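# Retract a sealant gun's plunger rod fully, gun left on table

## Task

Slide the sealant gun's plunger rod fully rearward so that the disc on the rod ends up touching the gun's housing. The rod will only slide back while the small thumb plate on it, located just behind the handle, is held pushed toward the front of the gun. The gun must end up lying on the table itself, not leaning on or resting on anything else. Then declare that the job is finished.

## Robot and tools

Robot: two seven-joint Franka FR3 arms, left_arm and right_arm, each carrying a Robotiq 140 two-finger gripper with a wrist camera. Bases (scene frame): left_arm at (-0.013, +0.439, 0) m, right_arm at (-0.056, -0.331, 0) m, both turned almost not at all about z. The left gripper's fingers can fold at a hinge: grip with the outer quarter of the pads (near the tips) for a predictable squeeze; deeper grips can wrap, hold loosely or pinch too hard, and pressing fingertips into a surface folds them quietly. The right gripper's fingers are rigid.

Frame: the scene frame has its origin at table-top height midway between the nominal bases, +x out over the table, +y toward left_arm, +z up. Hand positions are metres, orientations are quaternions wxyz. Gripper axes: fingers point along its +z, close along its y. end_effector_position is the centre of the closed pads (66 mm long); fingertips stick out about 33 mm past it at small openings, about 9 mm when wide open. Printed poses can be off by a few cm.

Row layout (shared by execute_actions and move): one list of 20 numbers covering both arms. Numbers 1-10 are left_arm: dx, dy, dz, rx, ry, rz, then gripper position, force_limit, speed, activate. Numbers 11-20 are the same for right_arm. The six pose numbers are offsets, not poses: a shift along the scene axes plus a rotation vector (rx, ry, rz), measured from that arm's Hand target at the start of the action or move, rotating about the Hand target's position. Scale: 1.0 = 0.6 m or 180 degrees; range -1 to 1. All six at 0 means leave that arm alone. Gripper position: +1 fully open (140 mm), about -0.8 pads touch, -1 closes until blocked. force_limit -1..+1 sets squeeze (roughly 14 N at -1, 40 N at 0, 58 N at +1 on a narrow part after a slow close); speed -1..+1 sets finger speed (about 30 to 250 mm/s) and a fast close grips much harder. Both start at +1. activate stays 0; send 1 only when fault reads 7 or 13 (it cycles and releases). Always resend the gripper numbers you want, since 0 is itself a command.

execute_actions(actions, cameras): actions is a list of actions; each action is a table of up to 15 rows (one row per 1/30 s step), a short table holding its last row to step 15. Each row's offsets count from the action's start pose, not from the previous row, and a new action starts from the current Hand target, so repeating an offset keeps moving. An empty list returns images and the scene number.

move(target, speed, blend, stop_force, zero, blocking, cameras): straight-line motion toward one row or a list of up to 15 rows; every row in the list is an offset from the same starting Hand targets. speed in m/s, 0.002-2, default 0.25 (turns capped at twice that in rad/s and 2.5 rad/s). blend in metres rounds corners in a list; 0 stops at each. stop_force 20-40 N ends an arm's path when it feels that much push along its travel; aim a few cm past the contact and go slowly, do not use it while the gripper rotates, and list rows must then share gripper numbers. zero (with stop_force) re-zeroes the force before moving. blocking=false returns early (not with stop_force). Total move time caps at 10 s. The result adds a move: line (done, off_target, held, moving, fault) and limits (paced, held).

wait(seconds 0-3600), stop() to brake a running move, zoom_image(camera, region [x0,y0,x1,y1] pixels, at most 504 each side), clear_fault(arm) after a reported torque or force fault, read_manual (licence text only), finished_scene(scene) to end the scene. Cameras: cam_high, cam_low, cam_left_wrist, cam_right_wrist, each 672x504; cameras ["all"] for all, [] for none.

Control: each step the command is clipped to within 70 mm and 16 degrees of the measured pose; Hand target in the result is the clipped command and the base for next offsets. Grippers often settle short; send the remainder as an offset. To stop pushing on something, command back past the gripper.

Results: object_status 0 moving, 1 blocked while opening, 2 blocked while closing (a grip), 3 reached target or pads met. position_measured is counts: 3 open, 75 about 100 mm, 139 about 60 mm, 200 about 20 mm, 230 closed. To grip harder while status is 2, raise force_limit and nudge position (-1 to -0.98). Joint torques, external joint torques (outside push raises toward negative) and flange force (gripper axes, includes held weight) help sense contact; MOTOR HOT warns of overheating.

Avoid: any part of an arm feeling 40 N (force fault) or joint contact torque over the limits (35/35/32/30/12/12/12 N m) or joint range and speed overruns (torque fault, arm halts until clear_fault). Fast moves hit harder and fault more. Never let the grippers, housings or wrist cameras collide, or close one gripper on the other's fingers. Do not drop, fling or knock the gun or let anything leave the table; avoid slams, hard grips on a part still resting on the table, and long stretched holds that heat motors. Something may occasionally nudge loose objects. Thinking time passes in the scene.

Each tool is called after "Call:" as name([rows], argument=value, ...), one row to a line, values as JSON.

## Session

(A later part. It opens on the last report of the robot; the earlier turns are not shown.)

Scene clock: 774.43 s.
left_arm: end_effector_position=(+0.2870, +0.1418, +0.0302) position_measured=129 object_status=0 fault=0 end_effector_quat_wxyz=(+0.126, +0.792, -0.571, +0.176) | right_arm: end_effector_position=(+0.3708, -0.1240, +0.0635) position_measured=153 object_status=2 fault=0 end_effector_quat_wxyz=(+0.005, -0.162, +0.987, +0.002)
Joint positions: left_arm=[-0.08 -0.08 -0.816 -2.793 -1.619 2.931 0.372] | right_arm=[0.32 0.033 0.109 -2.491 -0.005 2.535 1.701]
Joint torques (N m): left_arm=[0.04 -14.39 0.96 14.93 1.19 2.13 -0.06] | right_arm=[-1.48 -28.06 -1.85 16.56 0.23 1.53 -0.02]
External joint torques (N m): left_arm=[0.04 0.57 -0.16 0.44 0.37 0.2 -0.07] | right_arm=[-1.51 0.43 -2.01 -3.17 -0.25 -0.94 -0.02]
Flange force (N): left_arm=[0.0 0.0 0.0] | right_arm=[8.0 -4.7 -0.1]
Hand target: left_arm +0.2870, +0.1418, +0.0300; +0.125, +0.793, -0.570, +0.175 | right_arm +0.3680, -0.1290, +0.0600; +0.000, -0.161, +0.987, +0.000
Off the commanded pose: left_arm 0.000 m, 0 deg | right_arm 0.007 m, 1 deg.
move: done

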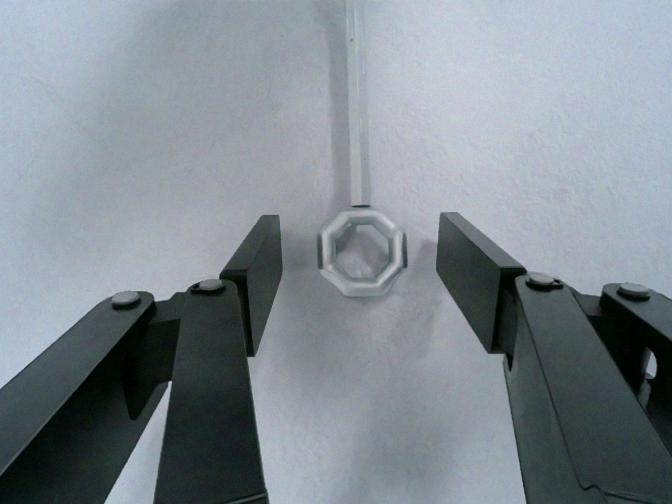

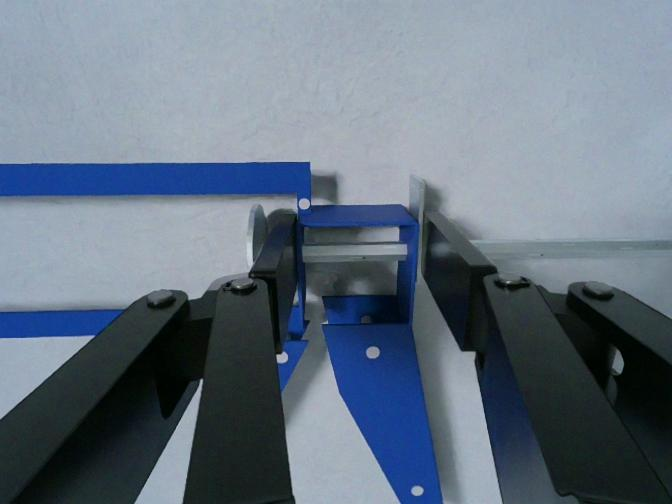

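Call:
move(target=[-0.0225,0.0668,0.151,0,0,0,0.0,-0.1,-1,0, 0.0035,0.0093,0.0058,0,0,0,-0.98,0,-1,0], speed=0.1, cameras=["cam_left_wrist","cam_right_wrist"])

Call:
move(target=[0,0,0,0,0,0,0.0,-0.1,-1,0, 0,0,0,0,0,0,-0.2,0,-1,0], cameras=["cam_right_wrist"])

Scene clock: 790.77 s.
left_arm: end_effector_position=(+0.2740, +0.1822, +0.1203) position_measured=129 object_status=3 fault=0 end_effector_quat_wxyz=(+0.125, +0.791, -0.572, +0.177) | right_arm: end_effector_position=(+0.3708, -0.1240, +0.0635) position_measured=153 object_status=2 fault=0 end_effector_quat_wxyz=(+0.001, -0.163, +0.987, +0.001)
Joint positions: left_arm=[-0.129 -0.669 -0.637 -2.983 -1.165 2.487 -0.079] | right_arm=[0.32 0.038 0.109 -2.481 -0.006 2.521 1.701]
Joint velocities: left_arm=[0.001 0.001 -0.001 0 -0.001 -0.001 -0.006] | right_arm=[within noise]
Joint torques (N m): left_arm=[0.53 -5.41 5.53 19.99 1.03 2.12 -0.14] | right_arm=[0.43 -30.5 0.33 19.9 0.31 1.84 0.16]
External joint torques (N m): left_arm=[0.57 -0.82 -0.34 0.62 0.38 -0.33 -0.15] | right_arm=[0.44 -1.81 0.19 0.18 -0.17 -0.6 0.16]
Flange force (N): left_arm=[1.6 0.4 -6.4] | right_arm=[3.5 0.6 -5.7]
Hand target: left_arm +0.2735, +0.1819, +0.1206; +0.125, +0.793, -0.570, +0.175 | right_arm +0.3701, -0.1235, +0.0634; +0.000, -0.161, +0.987, +0.000
Off the commanded pose: left_arm 0.001 m, 0 deg | right_arm 0.001 m, 0 deg.
move: done

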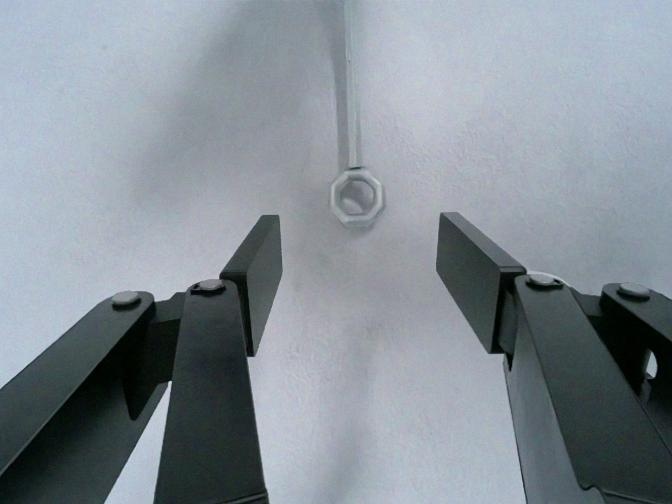

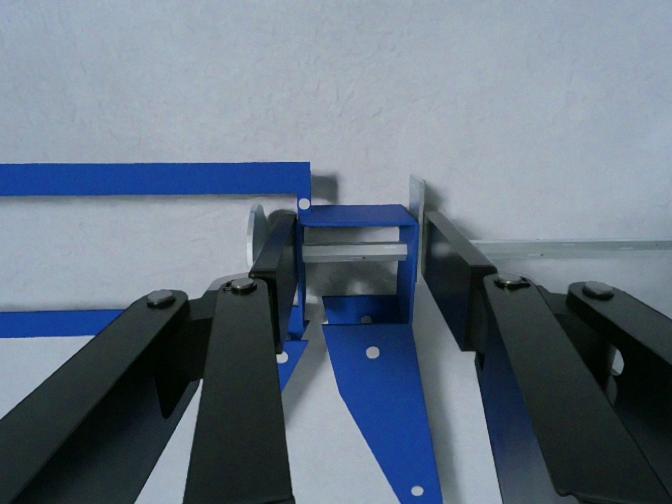

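Scene clock: 791.27 s.
left_arm: end_effector_position=(+0.2739, +0.1822, +0.1203) position_measured=129 object_status=3 fault=0 end_effector_quat_wxyz=(+0.125, +0.791, -0.572, +0.177) | right_arm: end_effector_position=(+0.3708, -0.1240, +0.0635) position_measured=153 object_status=2 fault=0 end_effector_quat_wxyz=(+0.001, -0.163, +0.987, +0.001)
Joint positions: left_arm=[-0.129 -0.669 -0.637 -2.983 -1.165 2.487 -0.08] | right_arm=[0.32 0.038 0.109 -2.481 -0.006 2.521 1.701]
Joint torques (N m): left_arm=[0.2 -5.27 5.86 20 1.02 2.15 -0.19] | right_arm=[0.44 -30.46 0.34 19.89 0.32 1.84 0.19]
External joint torques (N m): left_arm=[0.19 -0.7 -0.02 0.72 0.36 -0.3 -0.2] | right_arm=[0.47 -1.76 0.22 0.21 -0.16 -0.58 0.19]
Flange force (N): left_arm=[1.6 0.6 -6.2] | right_arm=[3.2 0.8 -5.6]
Hand target: left_arm +0.2735, +0.1819, +0.1206; +0.126, +0.792, -0.570, +0.176 | right_arm +0.3701, -0.1235, +0.0634; +0.000, -0.161, +0.987, +0.000
Off the commanded pose: left_arm 0.001 m, 0 deg | right_arm 0.001 m, 0 deg.
move: done

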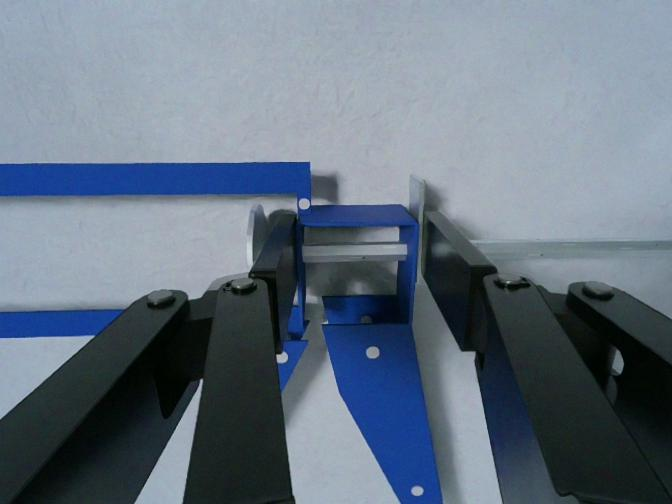

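Call:
move(target=[0,0,0,0,0,0,0.0,-0.1,-1,0, 0,0,-0.006,0,0,0,-0.2,0,-1,0], speed=0.02)

Call:
move(target=[0,0,0,0,0,0,0.0,-0.1,-1,0, 0,0,0,0,0,0,-0.05,0,-1,0], cameras=["cam_right_wrist"])

Call:
zoom_image(camera="cam_right_wrist", region=[200, 150, 520, 390])

Scene clock: 809.87 s.
left_arm: end_effector_position=(+0.2739, +0.1822, +0.1203) position_measured=129 object_status=3 fault=0 end_effector_quat_wxyz=(+0.125, +0.791, -0.572, +0.177) | right_arm: end_effector_position=(+0.3712, -0.1237, +0.0634) position_measured=153 object_status=2 fault=0 end_effector_quat_wxyz=(+0.001, -0.162, +0.987, +0.000)
Joint positions: left_arm=[-0.129 -0.669 -0.637 -2.983 -1.165 2.487 -0.081] | right_arm=[0.32 0.04 0.11 -2.48 -0.007 2.522 1.703]
Joint velocities: left_arm=[within noise] | right_arm=[0 0.002 -0.001 0 0 0.002 0.004]
Joint torques (N m): left_arm=[0.16 -5.25 5.83 19.98 1.02 2.15 -0.17] | right_arm=[0.29 -26.6 0.18 18.36 0.26 3.01 0.14]
External joint torques (N m): left_arm=[0.17 -0.57 -0.05 0.59 0.37 -0.31 -0.18] | right_arm=[0.22 2.07 -0.05 -1.32 -0.22 0.58 0.14]
Flange force (N): left_arm=[1.4 0.5 -5.6] | right_arm=[-0.4 0.6 7.0]
Hand target: left_arm +0.2735, +0.1819, +0.1206; +0.126, +0.792, -0.570, +0.176 | right_arm +0.3701, -0.1235, +0.0598; +0.000, -0.161, +0.987, +0.000
Off the commanded pose: left_arm 0.001 m, 0 deg | right_arm 0.004 m, 0 deg.
move: off_target (right_arm)

Scene clock: 810.47 s.
left_arm: end_effector_position=(+0.2739, +0.1822, +0.1203) position_measured=129 object_status=3 fault=0 end_effector_quat_wxyz=(+0.125, +0.791, -0.572, +0.177) | right_arm: end_effector_position=(+0.3701, -0.1218, +0.0615) position_measured=135 object_status=0 fault=0 end_effector_quat_wxyz=(+0.001, -0.164, +0.986, +0.001)
Joint positions: left_arm=[-0.129 -0.669 -0.637 -2.983 -1.165 2.487 -0.081] | right_arm=[0.322 0.044 0.112 -2.48 -0.007 2.525 1.704]
Joint torques (N m): left_arm=[0.13 -5.25 5.9 19.99 1.02 2.16 -0.19] | right_arm=[0.05 -29.04 -0.6 18.52 0.25 2.55 0.13]
External joint torques (N m): left_arm=[0.2 -0.58 0.05 0.58 0.37 -0.29 -0.2] | right_arm=[0.07 -0.12 -0.76 -1.24 -0.24 0.1 0.13]
Flange force (N): left_arm=[1.3 0.4 -5.8] | right_arm=[4.2 -0.9 0.7]
Hand target: left_arm +0.2735, +0.1819, +0.1206; +0.126, +0.792, -0.570, +0.176 | right_arm +0.3701, -0.1235, +0.0598; +0.000, -0.161, +0.987, +0.000
Off the commanded pose: left_arm 0.001 m, 0 deg | right_arm 0.002 m, 0 deg.
move: done

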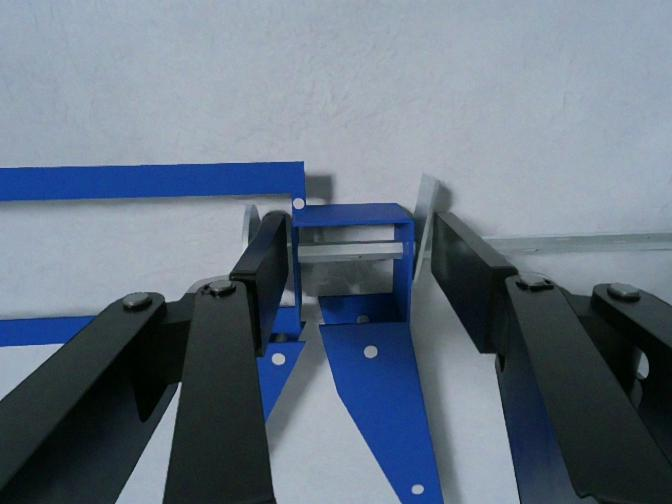

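Scaled by 1.575.

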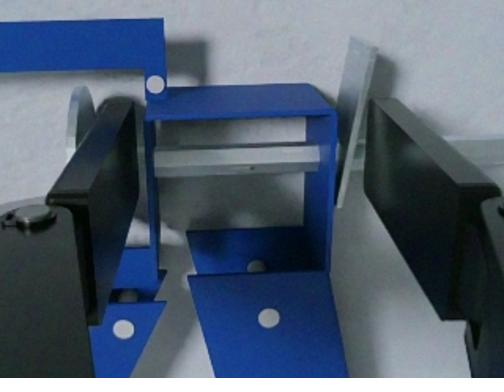

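Call:
move(target=[0,0,0,0,0,0,0.0,-0.1,-1,0, 0,0,0.09,0,0,0,-0.05,0,-1,0], speed=0.06)

Call:
move(target=[0,0,0,0,0,0,0.0,-0.1,-1,0, 0,0,0,0,0,0,0.7,-1,0,0], cameras=["cam_right_wrist"])

Call:
zoom_image(camera="cam_right_wrist", region=[170, 150, 490, 390])

Scene clock: 826.53 s.
left_arm: end_effector_position=(+0.2739, +0.1822, +0.1203) position_measured=129 object_status=3 fault=0 end_effector_quat_wxyz=(+0.125, +0.791, -0.572, +0.177) | right_arm: end_effector_position=(+0.3700, -0.1231, +0.1128) position_measured=135 object_status=3 fault=0 end_effector_quat_wxyz=(+0.000, -0.160, +0.987, -0.001)
Joint positions: left_arm=[-0.129 -0.669 -0.637 -2.983 -1.165 2.487 -0.081] | right_arm=[0.322 -0.064 0.111 -2.448 0.007 2.383 1.701]
Joint velocities: left_arm=[within noise] | right_arm=[-0.001 0 0 0.001 0 -0.005 -0.002]
Joint torques (N m): left_arm=[0.18 -5.29 5.88 19.95 1.02 2.16 -0.18] | right_arm=[0.24 -28.71 -0.74 21.13 0.81 2.05 -0.22]
External joint torques (N m): left_arm=[0.21 -0.68 0.02 0.61 0.36 -0.29 -0.2] | right_arm=[0.29 -1.78 -0.43 -0.41 0.24 -0.39 -0.22]
Flange force (N): left_arm=[1.3 0.7 -6.2] | right_arm=[6.1 -1.4 -4.2]
Hand target: left_arm +0.2735, +0.1819, +0.1206; +0.126, +0.792, -0.570, +0.176 | right_arm +0.3701, -0.1235, +0.1138; +0.000, -0.161, +0.987, +0.000
Off the commanded pose: left_arm 0.001 m, 0 deg | right_arm 0.001 m, 0 deg.
move: done

Scene clock: 827.23 s.
left_arm: end_effector_position=(+0.2739, +0.1822, +0.1203) position_measured=129 object_status=3 fault=0 end_effector_quat_wxyz=(+0.125, +0.791, -0.572, +0.177) | right_arm: end_effector_position=(+0.3698, -0.1232, +0.1127) position_measured=41 object_status=0 fault=0 end_effector_quat_wxyz=(+0.000, -0.160, +0.987, -0.001)
Joint positions: left_arm=[-0.129 -0.669 -0.637 -2.983 -1.165 2.487 -0.081] | right_arm=[0.322 -0.064 0.111 -2.448 0.007 2.383 1.701]
Joint torques (N m): left_arm=[0.18 -5.28 5.88 19.95 1.03 2.17 -0.21] | right_arm=[0.26 -28.82 -0.73 21.16 0.82 2.02 -0.23]
External joint torques (N m): left_arm=[0.17 -0.67 0 0.67 0.37 -0.28 -0.22] | right_arm=[0.19 -2.18 -0.54 -0.14 0.25 -0.39 -0.23]
Flange force (N): left_arm=[1.5 0.7 -6.1] | right_arm=[6.4 -1.7 -5.2]
Hand target: left_arm +0.2735, +0.1819, +0.1206; +0.126, +0.792, -0.570, +0.176 | right_arm +0.3701, -0.1235, +0.1138; +0.000, -0.161, +0.987, +0.000
Off the commanded pose: left_arm 0.001 m, 0 deg | right_arm 0.001 m, 0 deg.
move: done

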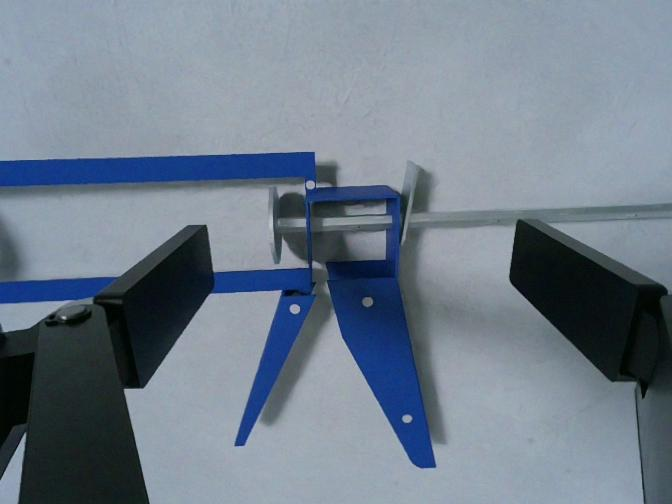

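Scaled by 1.575.

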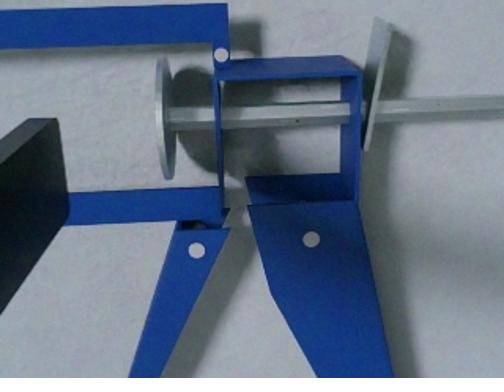

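Call:
move(target=[0,0,0,0,0,0,0.0,-0.1,-1,0, 0.011,-0.0103,-0.05,0,0,0.0133,0.7,-1,0,0], speed=0.1, cameras=["cam_right_wrist"])

Call:
zoom_image(camera="cam_right_wrist", region=[200, 150, 500, 375])

Scene clock: 874.43 s.
left_arm: end_effector_position=(+0.2739, +0.1822, +0.1203) position_measured=129 object_status=3 fault=0 end_effector_quat_wxyz=(+0.125, +0.791, -0.572, +0.177) | right_arm: end_effector_position=(+0.3758, -0.1286, +0.0844) position_measured=41 object_status=3 fault=0 end_effector_quat_wxyz=(-0.001, -0.178, +0.984, +0.000)
Joint positions: left_arm=[-0.129 -0.669 -0.637 -2.983 -1.165 2.487 -0.081] | right_arm=[0.316 0.001 0.1 -2.458 0.001 2.458 1.651]
Joint velocities: left_arm=[within noise] | right_arm=[0.001 0.001 0 0.001 0.001 0.001 -0.006]
Joint torques (N m): left_arm=[0.15 -5.26 5.89 19.96 1.02 2.15 -0.15] | right_arm=[0.06 -29.32 -0.58 19.99 0.32 2.59 -0.16]
External joint torques (N m): left_arm=[0.19 -0.62 0.04 0.54 0.36 -0.3 -0.16] | right_arm=[0.03 -1.3 -0.6 -0.39 -0.19 0.18 -0.16]
Flange force (N): left_arm=[1.1 0.6 -6.0] | right_arm=[4.7 -1.3 -2.0]
Hand target: left_arm +0.2735, +0.1819, +0.1206; +0.126, +0.792, -0.570, +0.176 | right_arm +0.3767, -0.1296, +0.0838; +0.000, -0.182, +0.983, +0.000
Off the commanded pose: left_arm 0.001 m, 0 deg | right_arm 0.002 m, 0 deg.
move: done

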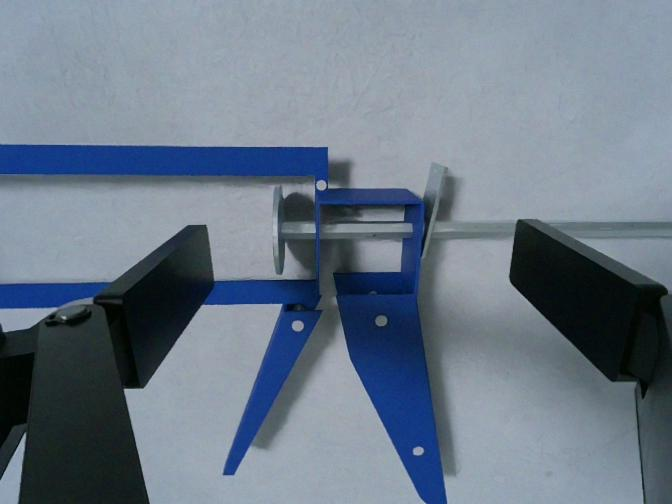

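Scaled by 1.680.

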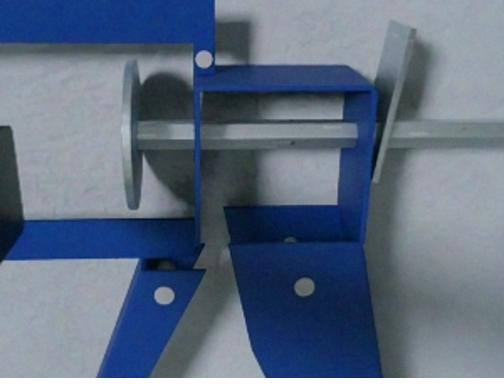

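Call:
move(target=[0,0,0,0,0,0,0.0,-0.1,-1,0, 0.001,-0.0028,-0.0425,0,0,0,0.7,-1,0,0], speed=0.05)

Call:
move(target=[0,0,0,0,0,0,0.0,-0.1,-1,0, 0,0,0,0,0,0,0.4,-1,-1,0], cameras=["cam_right_wrist"])

Scene clock: 888.53 s.
left_arm: end_effector_position=(+0.2739, +0.1822, +0.1203) position_measured=129 object_status=3 fault=0 end_effector_quat_wxyz=(+0.125, +0.791, -0.572, +0.177) | right_arm: end_effector_position=(+0.3766, -0.1302, +0.0592) position_measured=41 object_status=3 fault=0 end_effector_quat_wxyz=(-0.001, -0.180, +0.984, +0.000)
Joint positions: left_arm=[-0.129 -0.669 -0.637 -2.983 -1.165 2.487 -0.081] | right_arm=[0.316 0.056 0.096 -2.47 -0.008 2.526 1.65]
Joint velocities: left_arm=[within noise] | right_arm=[0 -0.001 0.001 0 0 0.005 0]
Joint torques (N m): left_arm=[0.18 -5.25 5.84 19.95 1.01 2.17 -0.17] | right_arm=[0.08 -30.24 -0.34 18.95 0.18 2.54 -0.12]
External joint torques (N m): left_arm=[0.18 -0.64 -0.05 0.59 0.35 -0.29 -0.18] | right_arm=[0.28 -1.15 -0.34 -0.6 -0.3 0.12 -0.12]
Flange force (N): left_arm=[1.3 0.7 -5.8] | right_arm=[4.8 -0.6 -2.0]
Hand target: left_arm +0.2735, +0.1819, +0.1206; +0.126, +0.792, -0.570, +0.176 | right_arm +0.3773, -0.1313, +0.0583; +0.000, -0.182, +0.983, +0.000
Off the commanded pose: left_arm 0.001 m, 0 deg | right_arm 0.002 m, 0 deg.
move: done

Scene clock: 889.53 s.
left_arm: end_effector_position=(+0.2739, +0.1822, +0.1203) position_measured=129 object_status=3 fault=0 end_effector_quat_wxyz=(+0.125, +0.791, -0.572, +0.177) | right_arm: end_effector_position=(+0.3768, -0.1301, +0.0593) position_measured=78 object_status=0 fault=0 end_effector_quat_wxyz=(+0.000, -0.180, +0.984, +0.000)
Joint positions: left_arm=[-0.129 -0.669 -0.637 -2.983 -1.165 2.487 -0.081] | right_arm=[0.316 0.056 0.096 -2.47 -0.008 2.526 1.65]
Joint torques (N m): left_arm=[0.14 -5.27 5.93 19.95 1.02 2.17 -0.19] | right_arm=[0.13 -30.14 -0.37 18.87 0.18 2.57 -0.03]
External joint torques (N m): left_arm=[0.15 -0.67 0.06 0.59 0.36 -0.28 -0.2] | right_arm=[0.06 -0.94 -0.64 -0.73 -0.29 0.14 -0.03]
Flange force (N): left_arm=[1.2 0.8 -6.3] | right_arm=[4.7 -0.9 -1.4]
Hand target: left_arm +0.2735, +0.1819, +0.1206; +0.126, +0.792, -0.570, +0.176 | right_arm +0.3773, -0.1313, +0.0583; +0.000, -0.182, +0.983, +0.000
Off the commanded pose: left_arm 0.001 m, 0 deg | right_arm 0.002 m, 0 deg.
move: done

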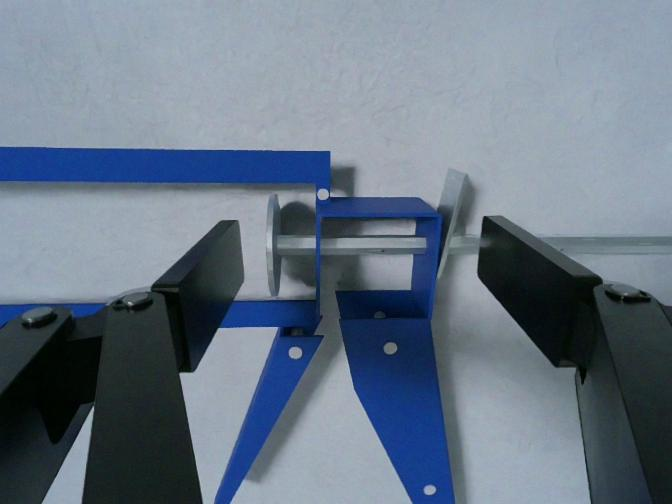

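Call:
move(target=[0,0,0,0,0,0,0.0,-0.1,-1,0, 0,0,0,0,0,0,-1,-1,-1,0], cameras=["cam_right_wrist"])

Call:
wait(seconds=0.5)

Scene clock: 899.00 s.
left_arm: end_effector_position=(+0.2739, +0.1822, +0.1203) position_measured=129 object_status=3 fault=0 end_effector_quat_wxyz=(+0.125, +0.791, -0.572, +0.177) | right_arm: end_effector_position=(+0.3770, -0.1298, +0.0594) position_measured=113 object_status=0 fault=0 end_effector_quat_wxyz=(+0.000, -0.180, +0.984, +0.000)
Joint positions: left_arm=[-0.129 -0.669 -0.637 -2.983 -1.165 2.487 -0.081] | right_arm=[0.316 0.056 0.097 -2.47 -0.008 2.527 1.65]
Joint torques (N m): left_arm=[0.2 -5.27 5.91 19.97 1.03 2.17 -0.16] | right_arm=[-0.1 -28.72 -0.4 18.64 0.08 2.58 -0.32]
External joint torques (N m): left_arm=[0.24 -0.67 0.06 0.62 0.37 -0.28 -0.18] | right_arm=[-0.2 0.46 -0.7 -0.96 -0.39 0.15 -0.32]
Flange force (N): left_arm=[1.2 0.5 -6.2] | right_arm=[2.0 -1.7 1.9]
Hand target: left_arm +0.2735, +0.1819, +0.1206; +0.126, +0.792, -0.570, +0.176 | right_arm +0.3773, -0.1313, +0.0583; +0.000, -0.182, +0.983, +0.000
Off the commanded pose: left_arm 0.001 m, 0 deg | right_arm 0.002 m, 0 deg.
move: done

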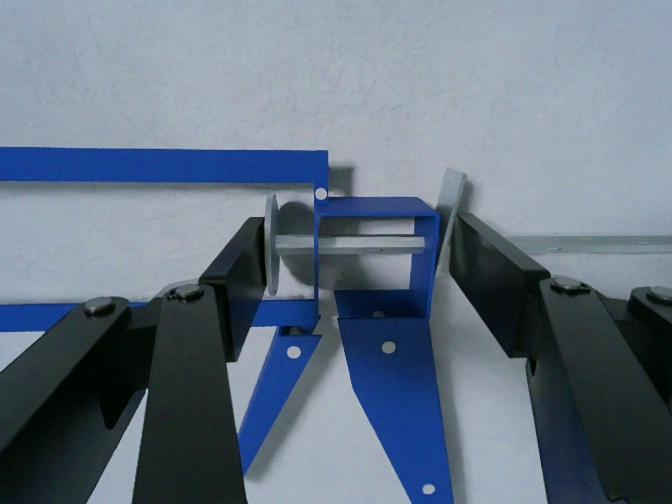

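Scene clock: 899.50 s.
left_arm: end_effector_position=(+0.2739, +0.1822, +0.1203) position_measured=129 object_status=3 fault=0 end_effector_quat_wxyz=(+0.125, +0.791, -0.572, +0.177) | right_arm: end_effector_position=(+0.3770, -0.1298, +0.0594) position_measured=113 object_status=2 fault=0 end_effector_quat_wxyz=(+0.000, -0.180, +0.984, +0.000)
Joint positions: left_arm=[-0.129 -0.669 -0.637 -2.983 -1.165 2.487 -0.081] | right_arm=[0.316 0.056 0.097 -2.47 -0.008 2.527 1.65]
Joint torques (N m): left_arm=[0.19 -5.2 5.86 20 1.02 2.17 -0.17] | right_arm=[-0.18 -28.8 -0.38 18.64 0.08 2.55 -0.29]
External joint torques (N m): left_arm=[0.23 -0.56 0 0.57 0.36 -0.29 -0.19] | right_arm=[-0.21 0.3 -0.62 -0.92 -0.4 0.13 -0.29]
Flange force (N): left_arm=[1.3 0.3 -5.6] | right_arm=[2.3 -1.6 1.5]
Hand target: left_arm +0.2735, +0.1819, +0.1206; +0.126, +0.792, -0.570, +0.176 | right_arm +0.3773, -0.1313, +0.0583; +0.000, -0.182, +0.983, +0.000
Tool commands: left_gripper/position=+0.0 left_gripper/force_limit=-0.1 left_gripper/speed=-1.0 left_gripper/activate=+0.0 right_gripper/position=-1.0 right_gripper/force_limit=-1.0 right_gripper/speed=-1.0 right_gripper/activate=+0.0
Off the commanded pose: left_arm 0.001 m, 0 deg | right_arm 0.002 m, 0 deg.
wait: 0.50 s; at rest by 0.17 s

Call:
move(target=[0,0,0,0,0,0,0.0,-0.1,-1,0, 0,0.0015,0.0018,0,0,0,-0.98,0,-1,0], speed=0.02, cameras=["cam_right_wrist"])

Call:
wait(seconds=0.7, cameras=["cam_right_wrist"])

Call:
zoom_image(camera="cam_right_wrist", region=[200, 150, 520, 390])

Scene clock: 921.53 s.
left_arm: end_effector_position=(+0.2739, +0.1822, +0.1203) position_measured=129 object_status=3 fault=0 end_effector_quat_wxyz=(+0.125, +0.791, -0.572, +0.177) | right_arm: end_effector_position=(+0.3798, -0.1323, +0.0624) position_measured=148 object_status=2 fault=0 end_effector_quat_wxyz=(+0.002, -0.179, +0.984, +0.000)
Joint positions: left_arm=[-0.129 -0.669 -0.637 -2.983 -1.165 2.487 -0.081] | right_arm=[0.314 0.052 0.093 -2.467 -0.011 2.522 1.649]
Joint torques (N m): left_arm=[0.2 -5.28 5.83 19.98 1.01 2.17 -0.18] | right_arm=[2.24 -26.92 1.83 17.83 1.03 2.77 0.12]
External joint torques (N m): left_arm=[0.25 -0.59 -0.02 0.52 0.36 -0.29 -0.19] | right_arm=[2.26 2.41 1.67 -2 0.55 0.31 0.12]
Flange force (N): left_arm=[1.2 0.5 -5.7] | right_arm=[1.4 4.3 6.9]
Hand target: left_arm +0.2735, +0.1819, +0.1206; +0.126, +0.792, -0.570, +0.176 | right_arm +0.3773, -0.1304, +0.0594; +0.000, -0.182, +0.983, +0.000
Off the commanded pose: left_arm 0.001 m, 0 deg | right_arm 0.004 m, 0 deg.
move: off_target (right_arm)

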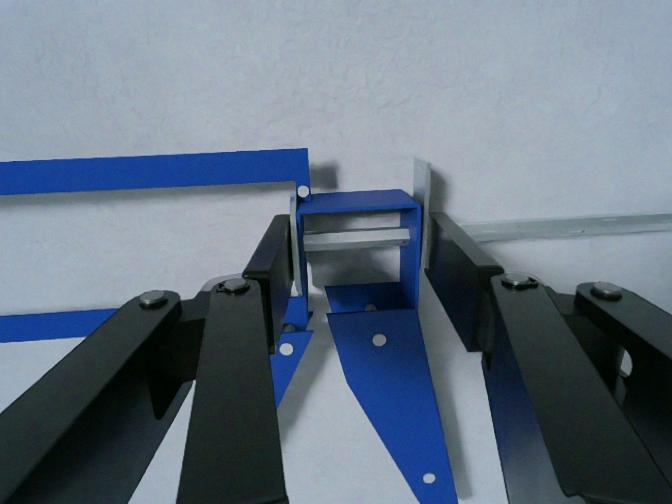

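Scene clock: 922.23 s.
left_arm: end_effector_position=(+0.2739, +0.1822, +0.1203) position_measured=129 object_status=3 fault=0 end_effector_quat_wxyz=(+0.125, +0.791, -0.572, +0.177) | right_arm: end_effector_position=(+0.3798, -0.1323, +0.0624) position_measured=148 object_status=2 fault=0 end_effector_quat_wxyz=(+0.002, -0.179, +0.984, +0.000)
Joint positions: left_arm=[-0.129 -0.669 -0.637 -2.983 -1.165 2.487 -0.081] | right_arm=[0.314 0.052 0.093 -2.467 -0.011 2.522 1.649]
Joint torques (N m): left_arm=[0.16 -5.22 5.89 20.01 1.01 2.17 -0.18] | right_arm=[2.23 -26.93 1.92 17.85 1.04 2.77 0.13]
External joint torques (N m): left_arm=[0.18 -0.58 0.02 0.6 0.36 -0.29 -0.19] | right_arm=[2.22 2.31 1.73 -1.98 0.55 0.31 0.13]
Flange force (N): left_arm=[1.4 0.5 -5.7] | right_arm=[1.6 4.3 6.6]
Hand target: left_arm +0.2735, +0.1819, +0.1206; +0.126, +0.792, -0.570, +0.176 | right_arm +0.3773, -0.1304, +0.0594; +0.000, -0.182, +0.983, +0.000
Tool commands: left_gripper/position=+0.0 left_gripper/force_limit=-0.1 left_gripper/speed=-1.0 left_gripper/activate=+0.0 right_gripper/position=-0.98 right_gripper/force_limit=+0.0 right_gripper/speed=-1.0 right_gripper/activate=+0.0
Off the commanded pose: left_arm 0.001 m, 0 deg | right_arm 0.004 m, 0 deg.
wait: 0.70 s; at rest by 0.17 s

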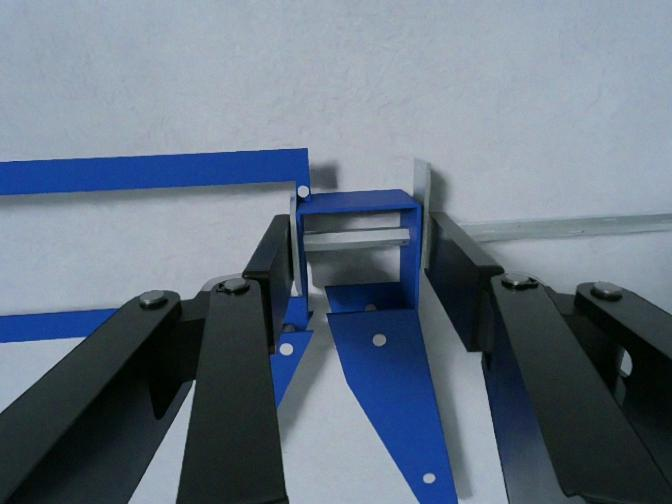

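Scaled by 1.575.

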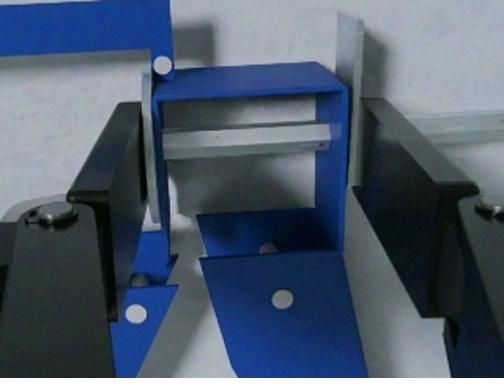

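Call:
zoom_image(camera="cam_right_wrist", region=[260, 170, 360, 330])

Scaled by 3.150.

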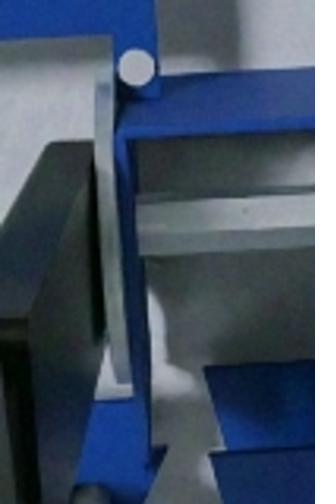

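Call:
move(target=[0,0,0,0,0,0,0.0,-0.1,-1,0, 0.003,-0.002,0.003,0,0,0,-1,0.4,-1,0], speed=0.02)

Call:
wait(seconds=0.7, cameras=["cam_right_wrist"])

Call:
zoom_image(camera="cam_right_wrist", region=[260, 170, 360, 330])

Scene clock: 940.77 s.
left_arm: end_effector_position=(+0.2739, +0.1822, +0.1203) position_measured=129 object_status=3 fault=0 end_effector_quat_wxyz=(+0.125, +0.791, -0.572, +0.177) | right_arm: end_effector_position=(+0.3798, -0.1323, +0.0625) position_measured=148 object_status=2 fault=0 end_effector_quat_wxyz=(+0.001, -0.180, +0.984, +0.000)
Joint positions: left_arm=[-0.129 -0.669 -0.637 -2.983 -1.165 2.487 -0.081] | right_arm=[0.314 0.052 0.093 -2.466 -0.011 2.52 1.647]
Joint torques (N m): left_arm=[0.15 -5.27 5.87 19.98 1.01 2.16 -0.17] | right_arm=[1.11 -29.45 0.82 19.76 0.79 2.32 -0.09]
External joint torques (N m): left_arm=[0.18 -0.7 0.03 0.68 0.36 -0.28 -0.18] | right_arm=[1.2 -0.21 0.72 -0.02 0.3 -0.13 -0.09]
Flange force (N): left_arm=[1.3 0.7 -6.2] | right_arm=[0.7 1.8 -1.0]
Hand target: left_arm +0.2735, +0.1819, +0.1206; +0.126, +0.792, -0.570, +0.176 | right_arm +0.3791, -0.1316, +0.0612; +0.000, -0.182, +0.983, +0.000
Off the commanded pose: left_arm 0.001 m, 0 deg | right_arm 0.002 m, 0 deg.
move: done

Scene clock: 941.47 s.
left_arm: end_effector_position=(+0.2739, +0.1822, +0.1203) position_measured=129 object_status=3 fault=0 end_effector_quat_wxyz=(+0.125, +0.791, -0.572, +0.177) | right_arm: end_effector_position=(+0.3798, -0.1323, +0.0625) position_measured=148 object_status=2 fault=0 end_effector_quat_wxyz=(+0.001, -0.180, +0.984, +0.000)
Joint positions: left_arm=[-0.129 -0.669 -0.637 -2.983 -1.165 2.487 -0.081] | right_arm=[0.314 0.052 0.093 -2.466 -0.011 2.52 1.647]
Joint torques (N m): left_arm=[0.16 -5.21 5.88 19.95 1.02 2.17 -0.18] | right_arm=[1.19 -29.49 0.84 19.71 0.78 2.26 -0.04]
External joint torques (N m): left_arm=[0.18 -0.63 0.02 0.62 0.37 -0.27 -0.19] | right_arm=[1.19 -0.17 0.65 -0.12 0.3 -0.19 -0.04]
Flange force (N): left_arm=[1.3 0.5 -5.9] | right_arm=[0.9 1.8 -1.0]
Hand target: left_arm +0.2735, +0.1819, +0.1206; +0.126, +0.792, -0.570, +0.176 | right_arm +0.3791, -0.1316, +0.0612; +0.000, -0.182, +0.983, +0.000
Tool commands: left_gripper/position=+0.0 left_gripper/force_limit=-0.1 left_gripper/speed=-1.0 left_gripper/activate=+0.0 right_gripper/position=-1.0 right_gripper/force_limit=+0.4 right_gripper/speed=-1.0 right_gripper/activate=+0.0
Off the commanded pose: left_arm 0.001 m, 0 deg | right_arm 0.002 m, 0 deg.
wait: 0.70 s; at rest by 0.17 s

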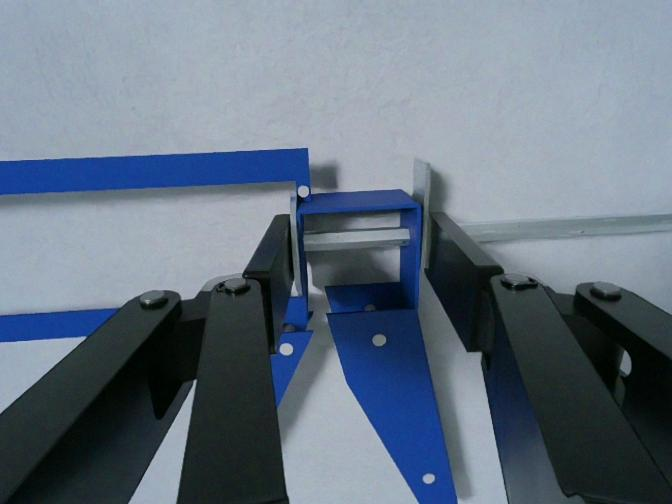

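Scaled by 3.150.

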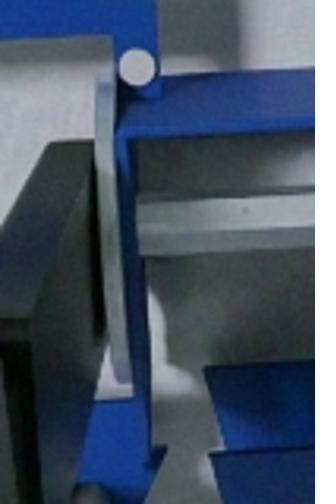

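Call:
move(target=[0,0,0,0,0,0,0.0,-0.1,-1,0, 0,0,-0.004,0,0,0,-1,0.4,-1,0], speed=0.02)

Call:
move(target=[0,0,0,0,0,0,0.0,-0.1,-1,0, 0,0,0,0,0,0,0.05,0,-1,0])

Call:
move(target=[0,0,0,0,0,0,0.0,-0.1,-1,0, 0,0,0.12,0,0,0,0.05,0,-1,0], speed=0.08, cameras=["all"])

Call:
zoom_image(camera="cam_right_wrist", region=[220, 130, 460, 310])

Call:
zoom_image(camera="cam_low", region=[220, 260, 400, 350])

Scene clock: 956.30 s.
left_arm: end_effector_position=(+0.2739, +0.1822, +0.1203) position_measured=129 object_status=3 fault=0 end_effector_quat_wxyz=(+0.125, +0.791, -0.572, +0.177) | right_arm: end_effector_position=(+0.3799, -0.1323, +0.0624) position_measured=148 object_status=2 fault=0 end_effector_quat_wxyz=(+0.001, -0.180, +0.984, +0.000)
Joint positions: left_arm=[-0.129 -0.669 -0.637 -2.983 -1.165 2.487 -0.081] | right_arm=[0.314 0.052 0.093 -2.466 -0.011 2.52 1.647]
Joint torques (N m): left_arm=[0.16 -5.2 5.86 20 1.03 2.16 -0.15] | right_arm=[1.16 -26.55 0.76 18.98 0.76 3.22 0.02]
External joint torques (N m): left_arm=[0.18 -0.55 0 0.59 0.37 -0.3 -0.16] | right_arm=[1.08 2.68 0.5 -0.78 0.28 0.78 0.02]
Flange force (N): left_arm=[1.3 0.3 -5.5] | right_arm=[-3.2 1.9 8.4]
Hand target: left_arm +0.2735, +0.1819, +0.1206; +0.126, +0.792, -0.570, +0.176 | right_arm +0.3791, -0.1316, +0.0588; +0.000, -0.182, +0.983, +0.000
Off the commanded pose: left_arm 0.001 m, 0 deg | right_arm 0.004 m, 0 deg.
move: off_target (right_arm)

Scene clock: 957.10 s.
left_arm: end_effector_position=(+0.2739, +0.1822, +0.1203) position_measured=129 object_status=3 fault=0 end_effector_quat_wxyz=(+0.125, +0.791, -0.572, +0.177) | right_arm: end_effector_position=(+0.3790, -0.1312, +0.0598) position_measured=123 object_status=0 fault=0 end_effector_quat_wxyz=(+0.000, -0.181, +0.984, +0.000)
Joint positions: left_arm=[-0.129 -0.669 -0.637 -2.983 -1.165 2.487 -0.081] | right_arm=[0.314 0.059 0.094 -2.465 -0.011 2.524 1.647]
Joint torques (N m): left_arm=[0.17 -5.25 5.87 19.97 1.02 2.16 -0.19] | right_arm=[0.29 -30.31 0 18.99 0.44 2.5 -0.07]
External joint torques (N m): left_arm=[0.2 -0.66 0.01 0.57 0.37 -0.28 -0.2] | right_arm=[0.39 -0.95 -0.11 -0.68 -0.04 0.06 -0.07]
Flange force (N): left_arm=[1.2 0.7 -6.1] | right_arm=[4.7 -0.2 -1.7]
Hand target: left_arm +0.2735, +0.1819, +0.1206; +0.126, +0.792, -0.570, +0.176 | right_arm +0.3791, -0.1316, +0.0588; +0.000, -0.182, +0.983, +0.000
Off the commanded pose: left_arm 0.001 m, 0 deg | right_arm 0.001 m, 0 deg.
move: done

Scene clock: 958.70 s.
left_arm: end_effector_position=(+0.2739, +0.1822, +0.1203) position_measured=129 object_status=3 fault=0 end_effector_quat_wxyz=(+0.125, +0.791, -0.572, +0.177) | right_arm: end_effector_position=(+0.3794, -0.1317, +0.1299) position_measured=123 object_status=3 fault=0 end_effector_quat_wxyz=(+0.000, -0.179, +0.984, -0.001)
Joint positions: left_arm=[-0.129 -0.669 -0.637 -2.983 -1.165 2.487 -0.081] | right_arm=[0.314 -0.082 0.094 -2.417 0.008 2.335 1.635]
Joint velocities: left_arm=[within noise] | right_arm=[0 0 0 -0.001 -0.001 -0.004 -0.001]
Joint torques (N m): left_arm=[0.18 -5.25 5.87 19.99 1.02 2.16 -0.18] | right_arm=[0.31 -28.63 -0.51 21.69 0.84 1.88 -0.21]
External joint torques (N m): left_arm=[0.19 -0.64 0.01 0.68 0.36 -0.29 -0.2] | right_arm=[0.39 -1.62 -0.13 -0.44 0.25 -0.57 -0.21]
Flange force (N): left_arm=[1.5 0.5 -6.0] | right_arm=[5.9 -0.6 -4.0]
Hand target: left_arm +0.2735, +0.1819, +0.1206; +0.126, +0.792, -0.570, +0.176 | right_arm +0.3791, -0.1316, +0.1308; +0.000, -0.182, +0.983, +0.000
Off the commanded pose: left_arm 0.001 m, 0 deg | right_arm 0.001 m, 0 deg.
move: done

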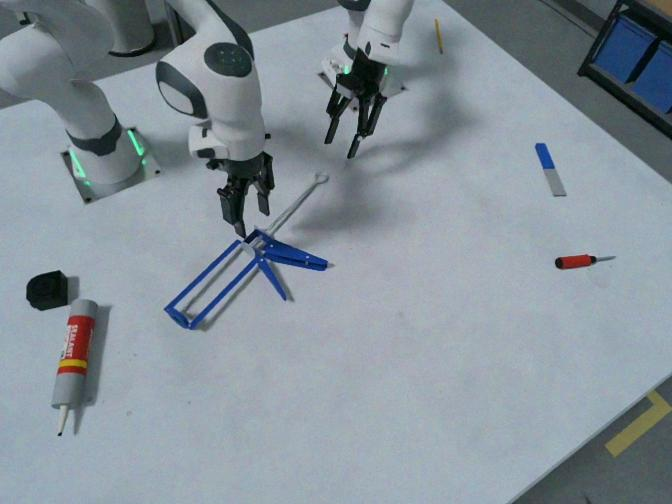

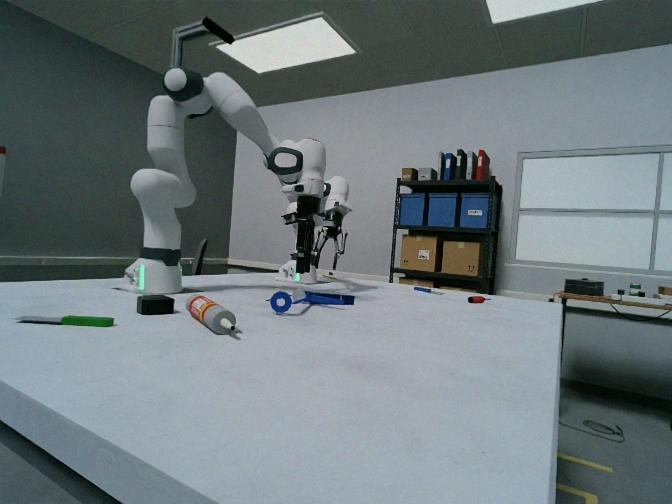

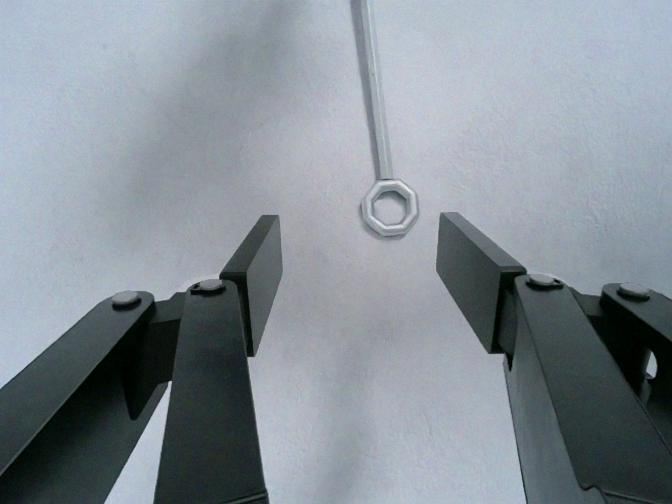

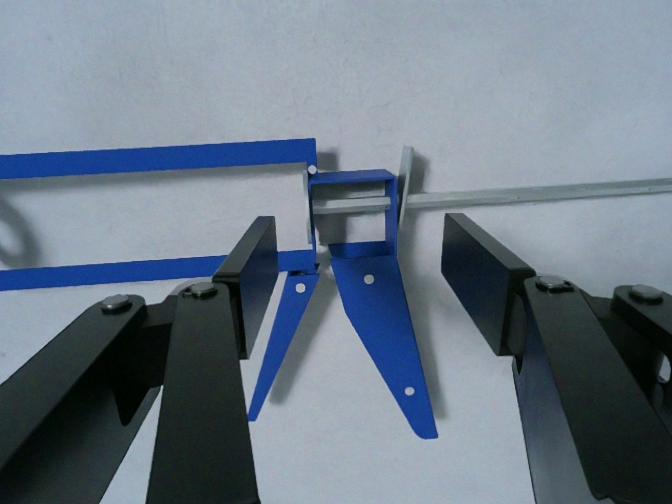

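Scaled by 2.100.

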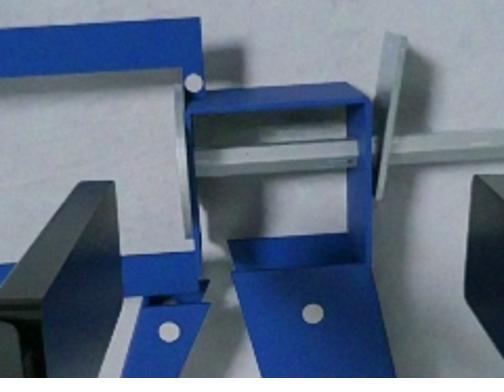

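Scaled by 2.800.

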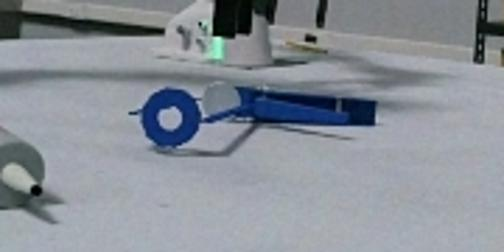

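Call:
zoom_image(camera="cam_right_wrist", region=[290, 150, 340, 270])

Scaled by 4.200.

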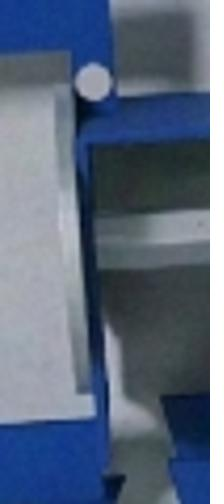

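Disc meets the housing; the gun is on the table.

Call:
finished_scene(scene=2)

The scene is finished: the task was done.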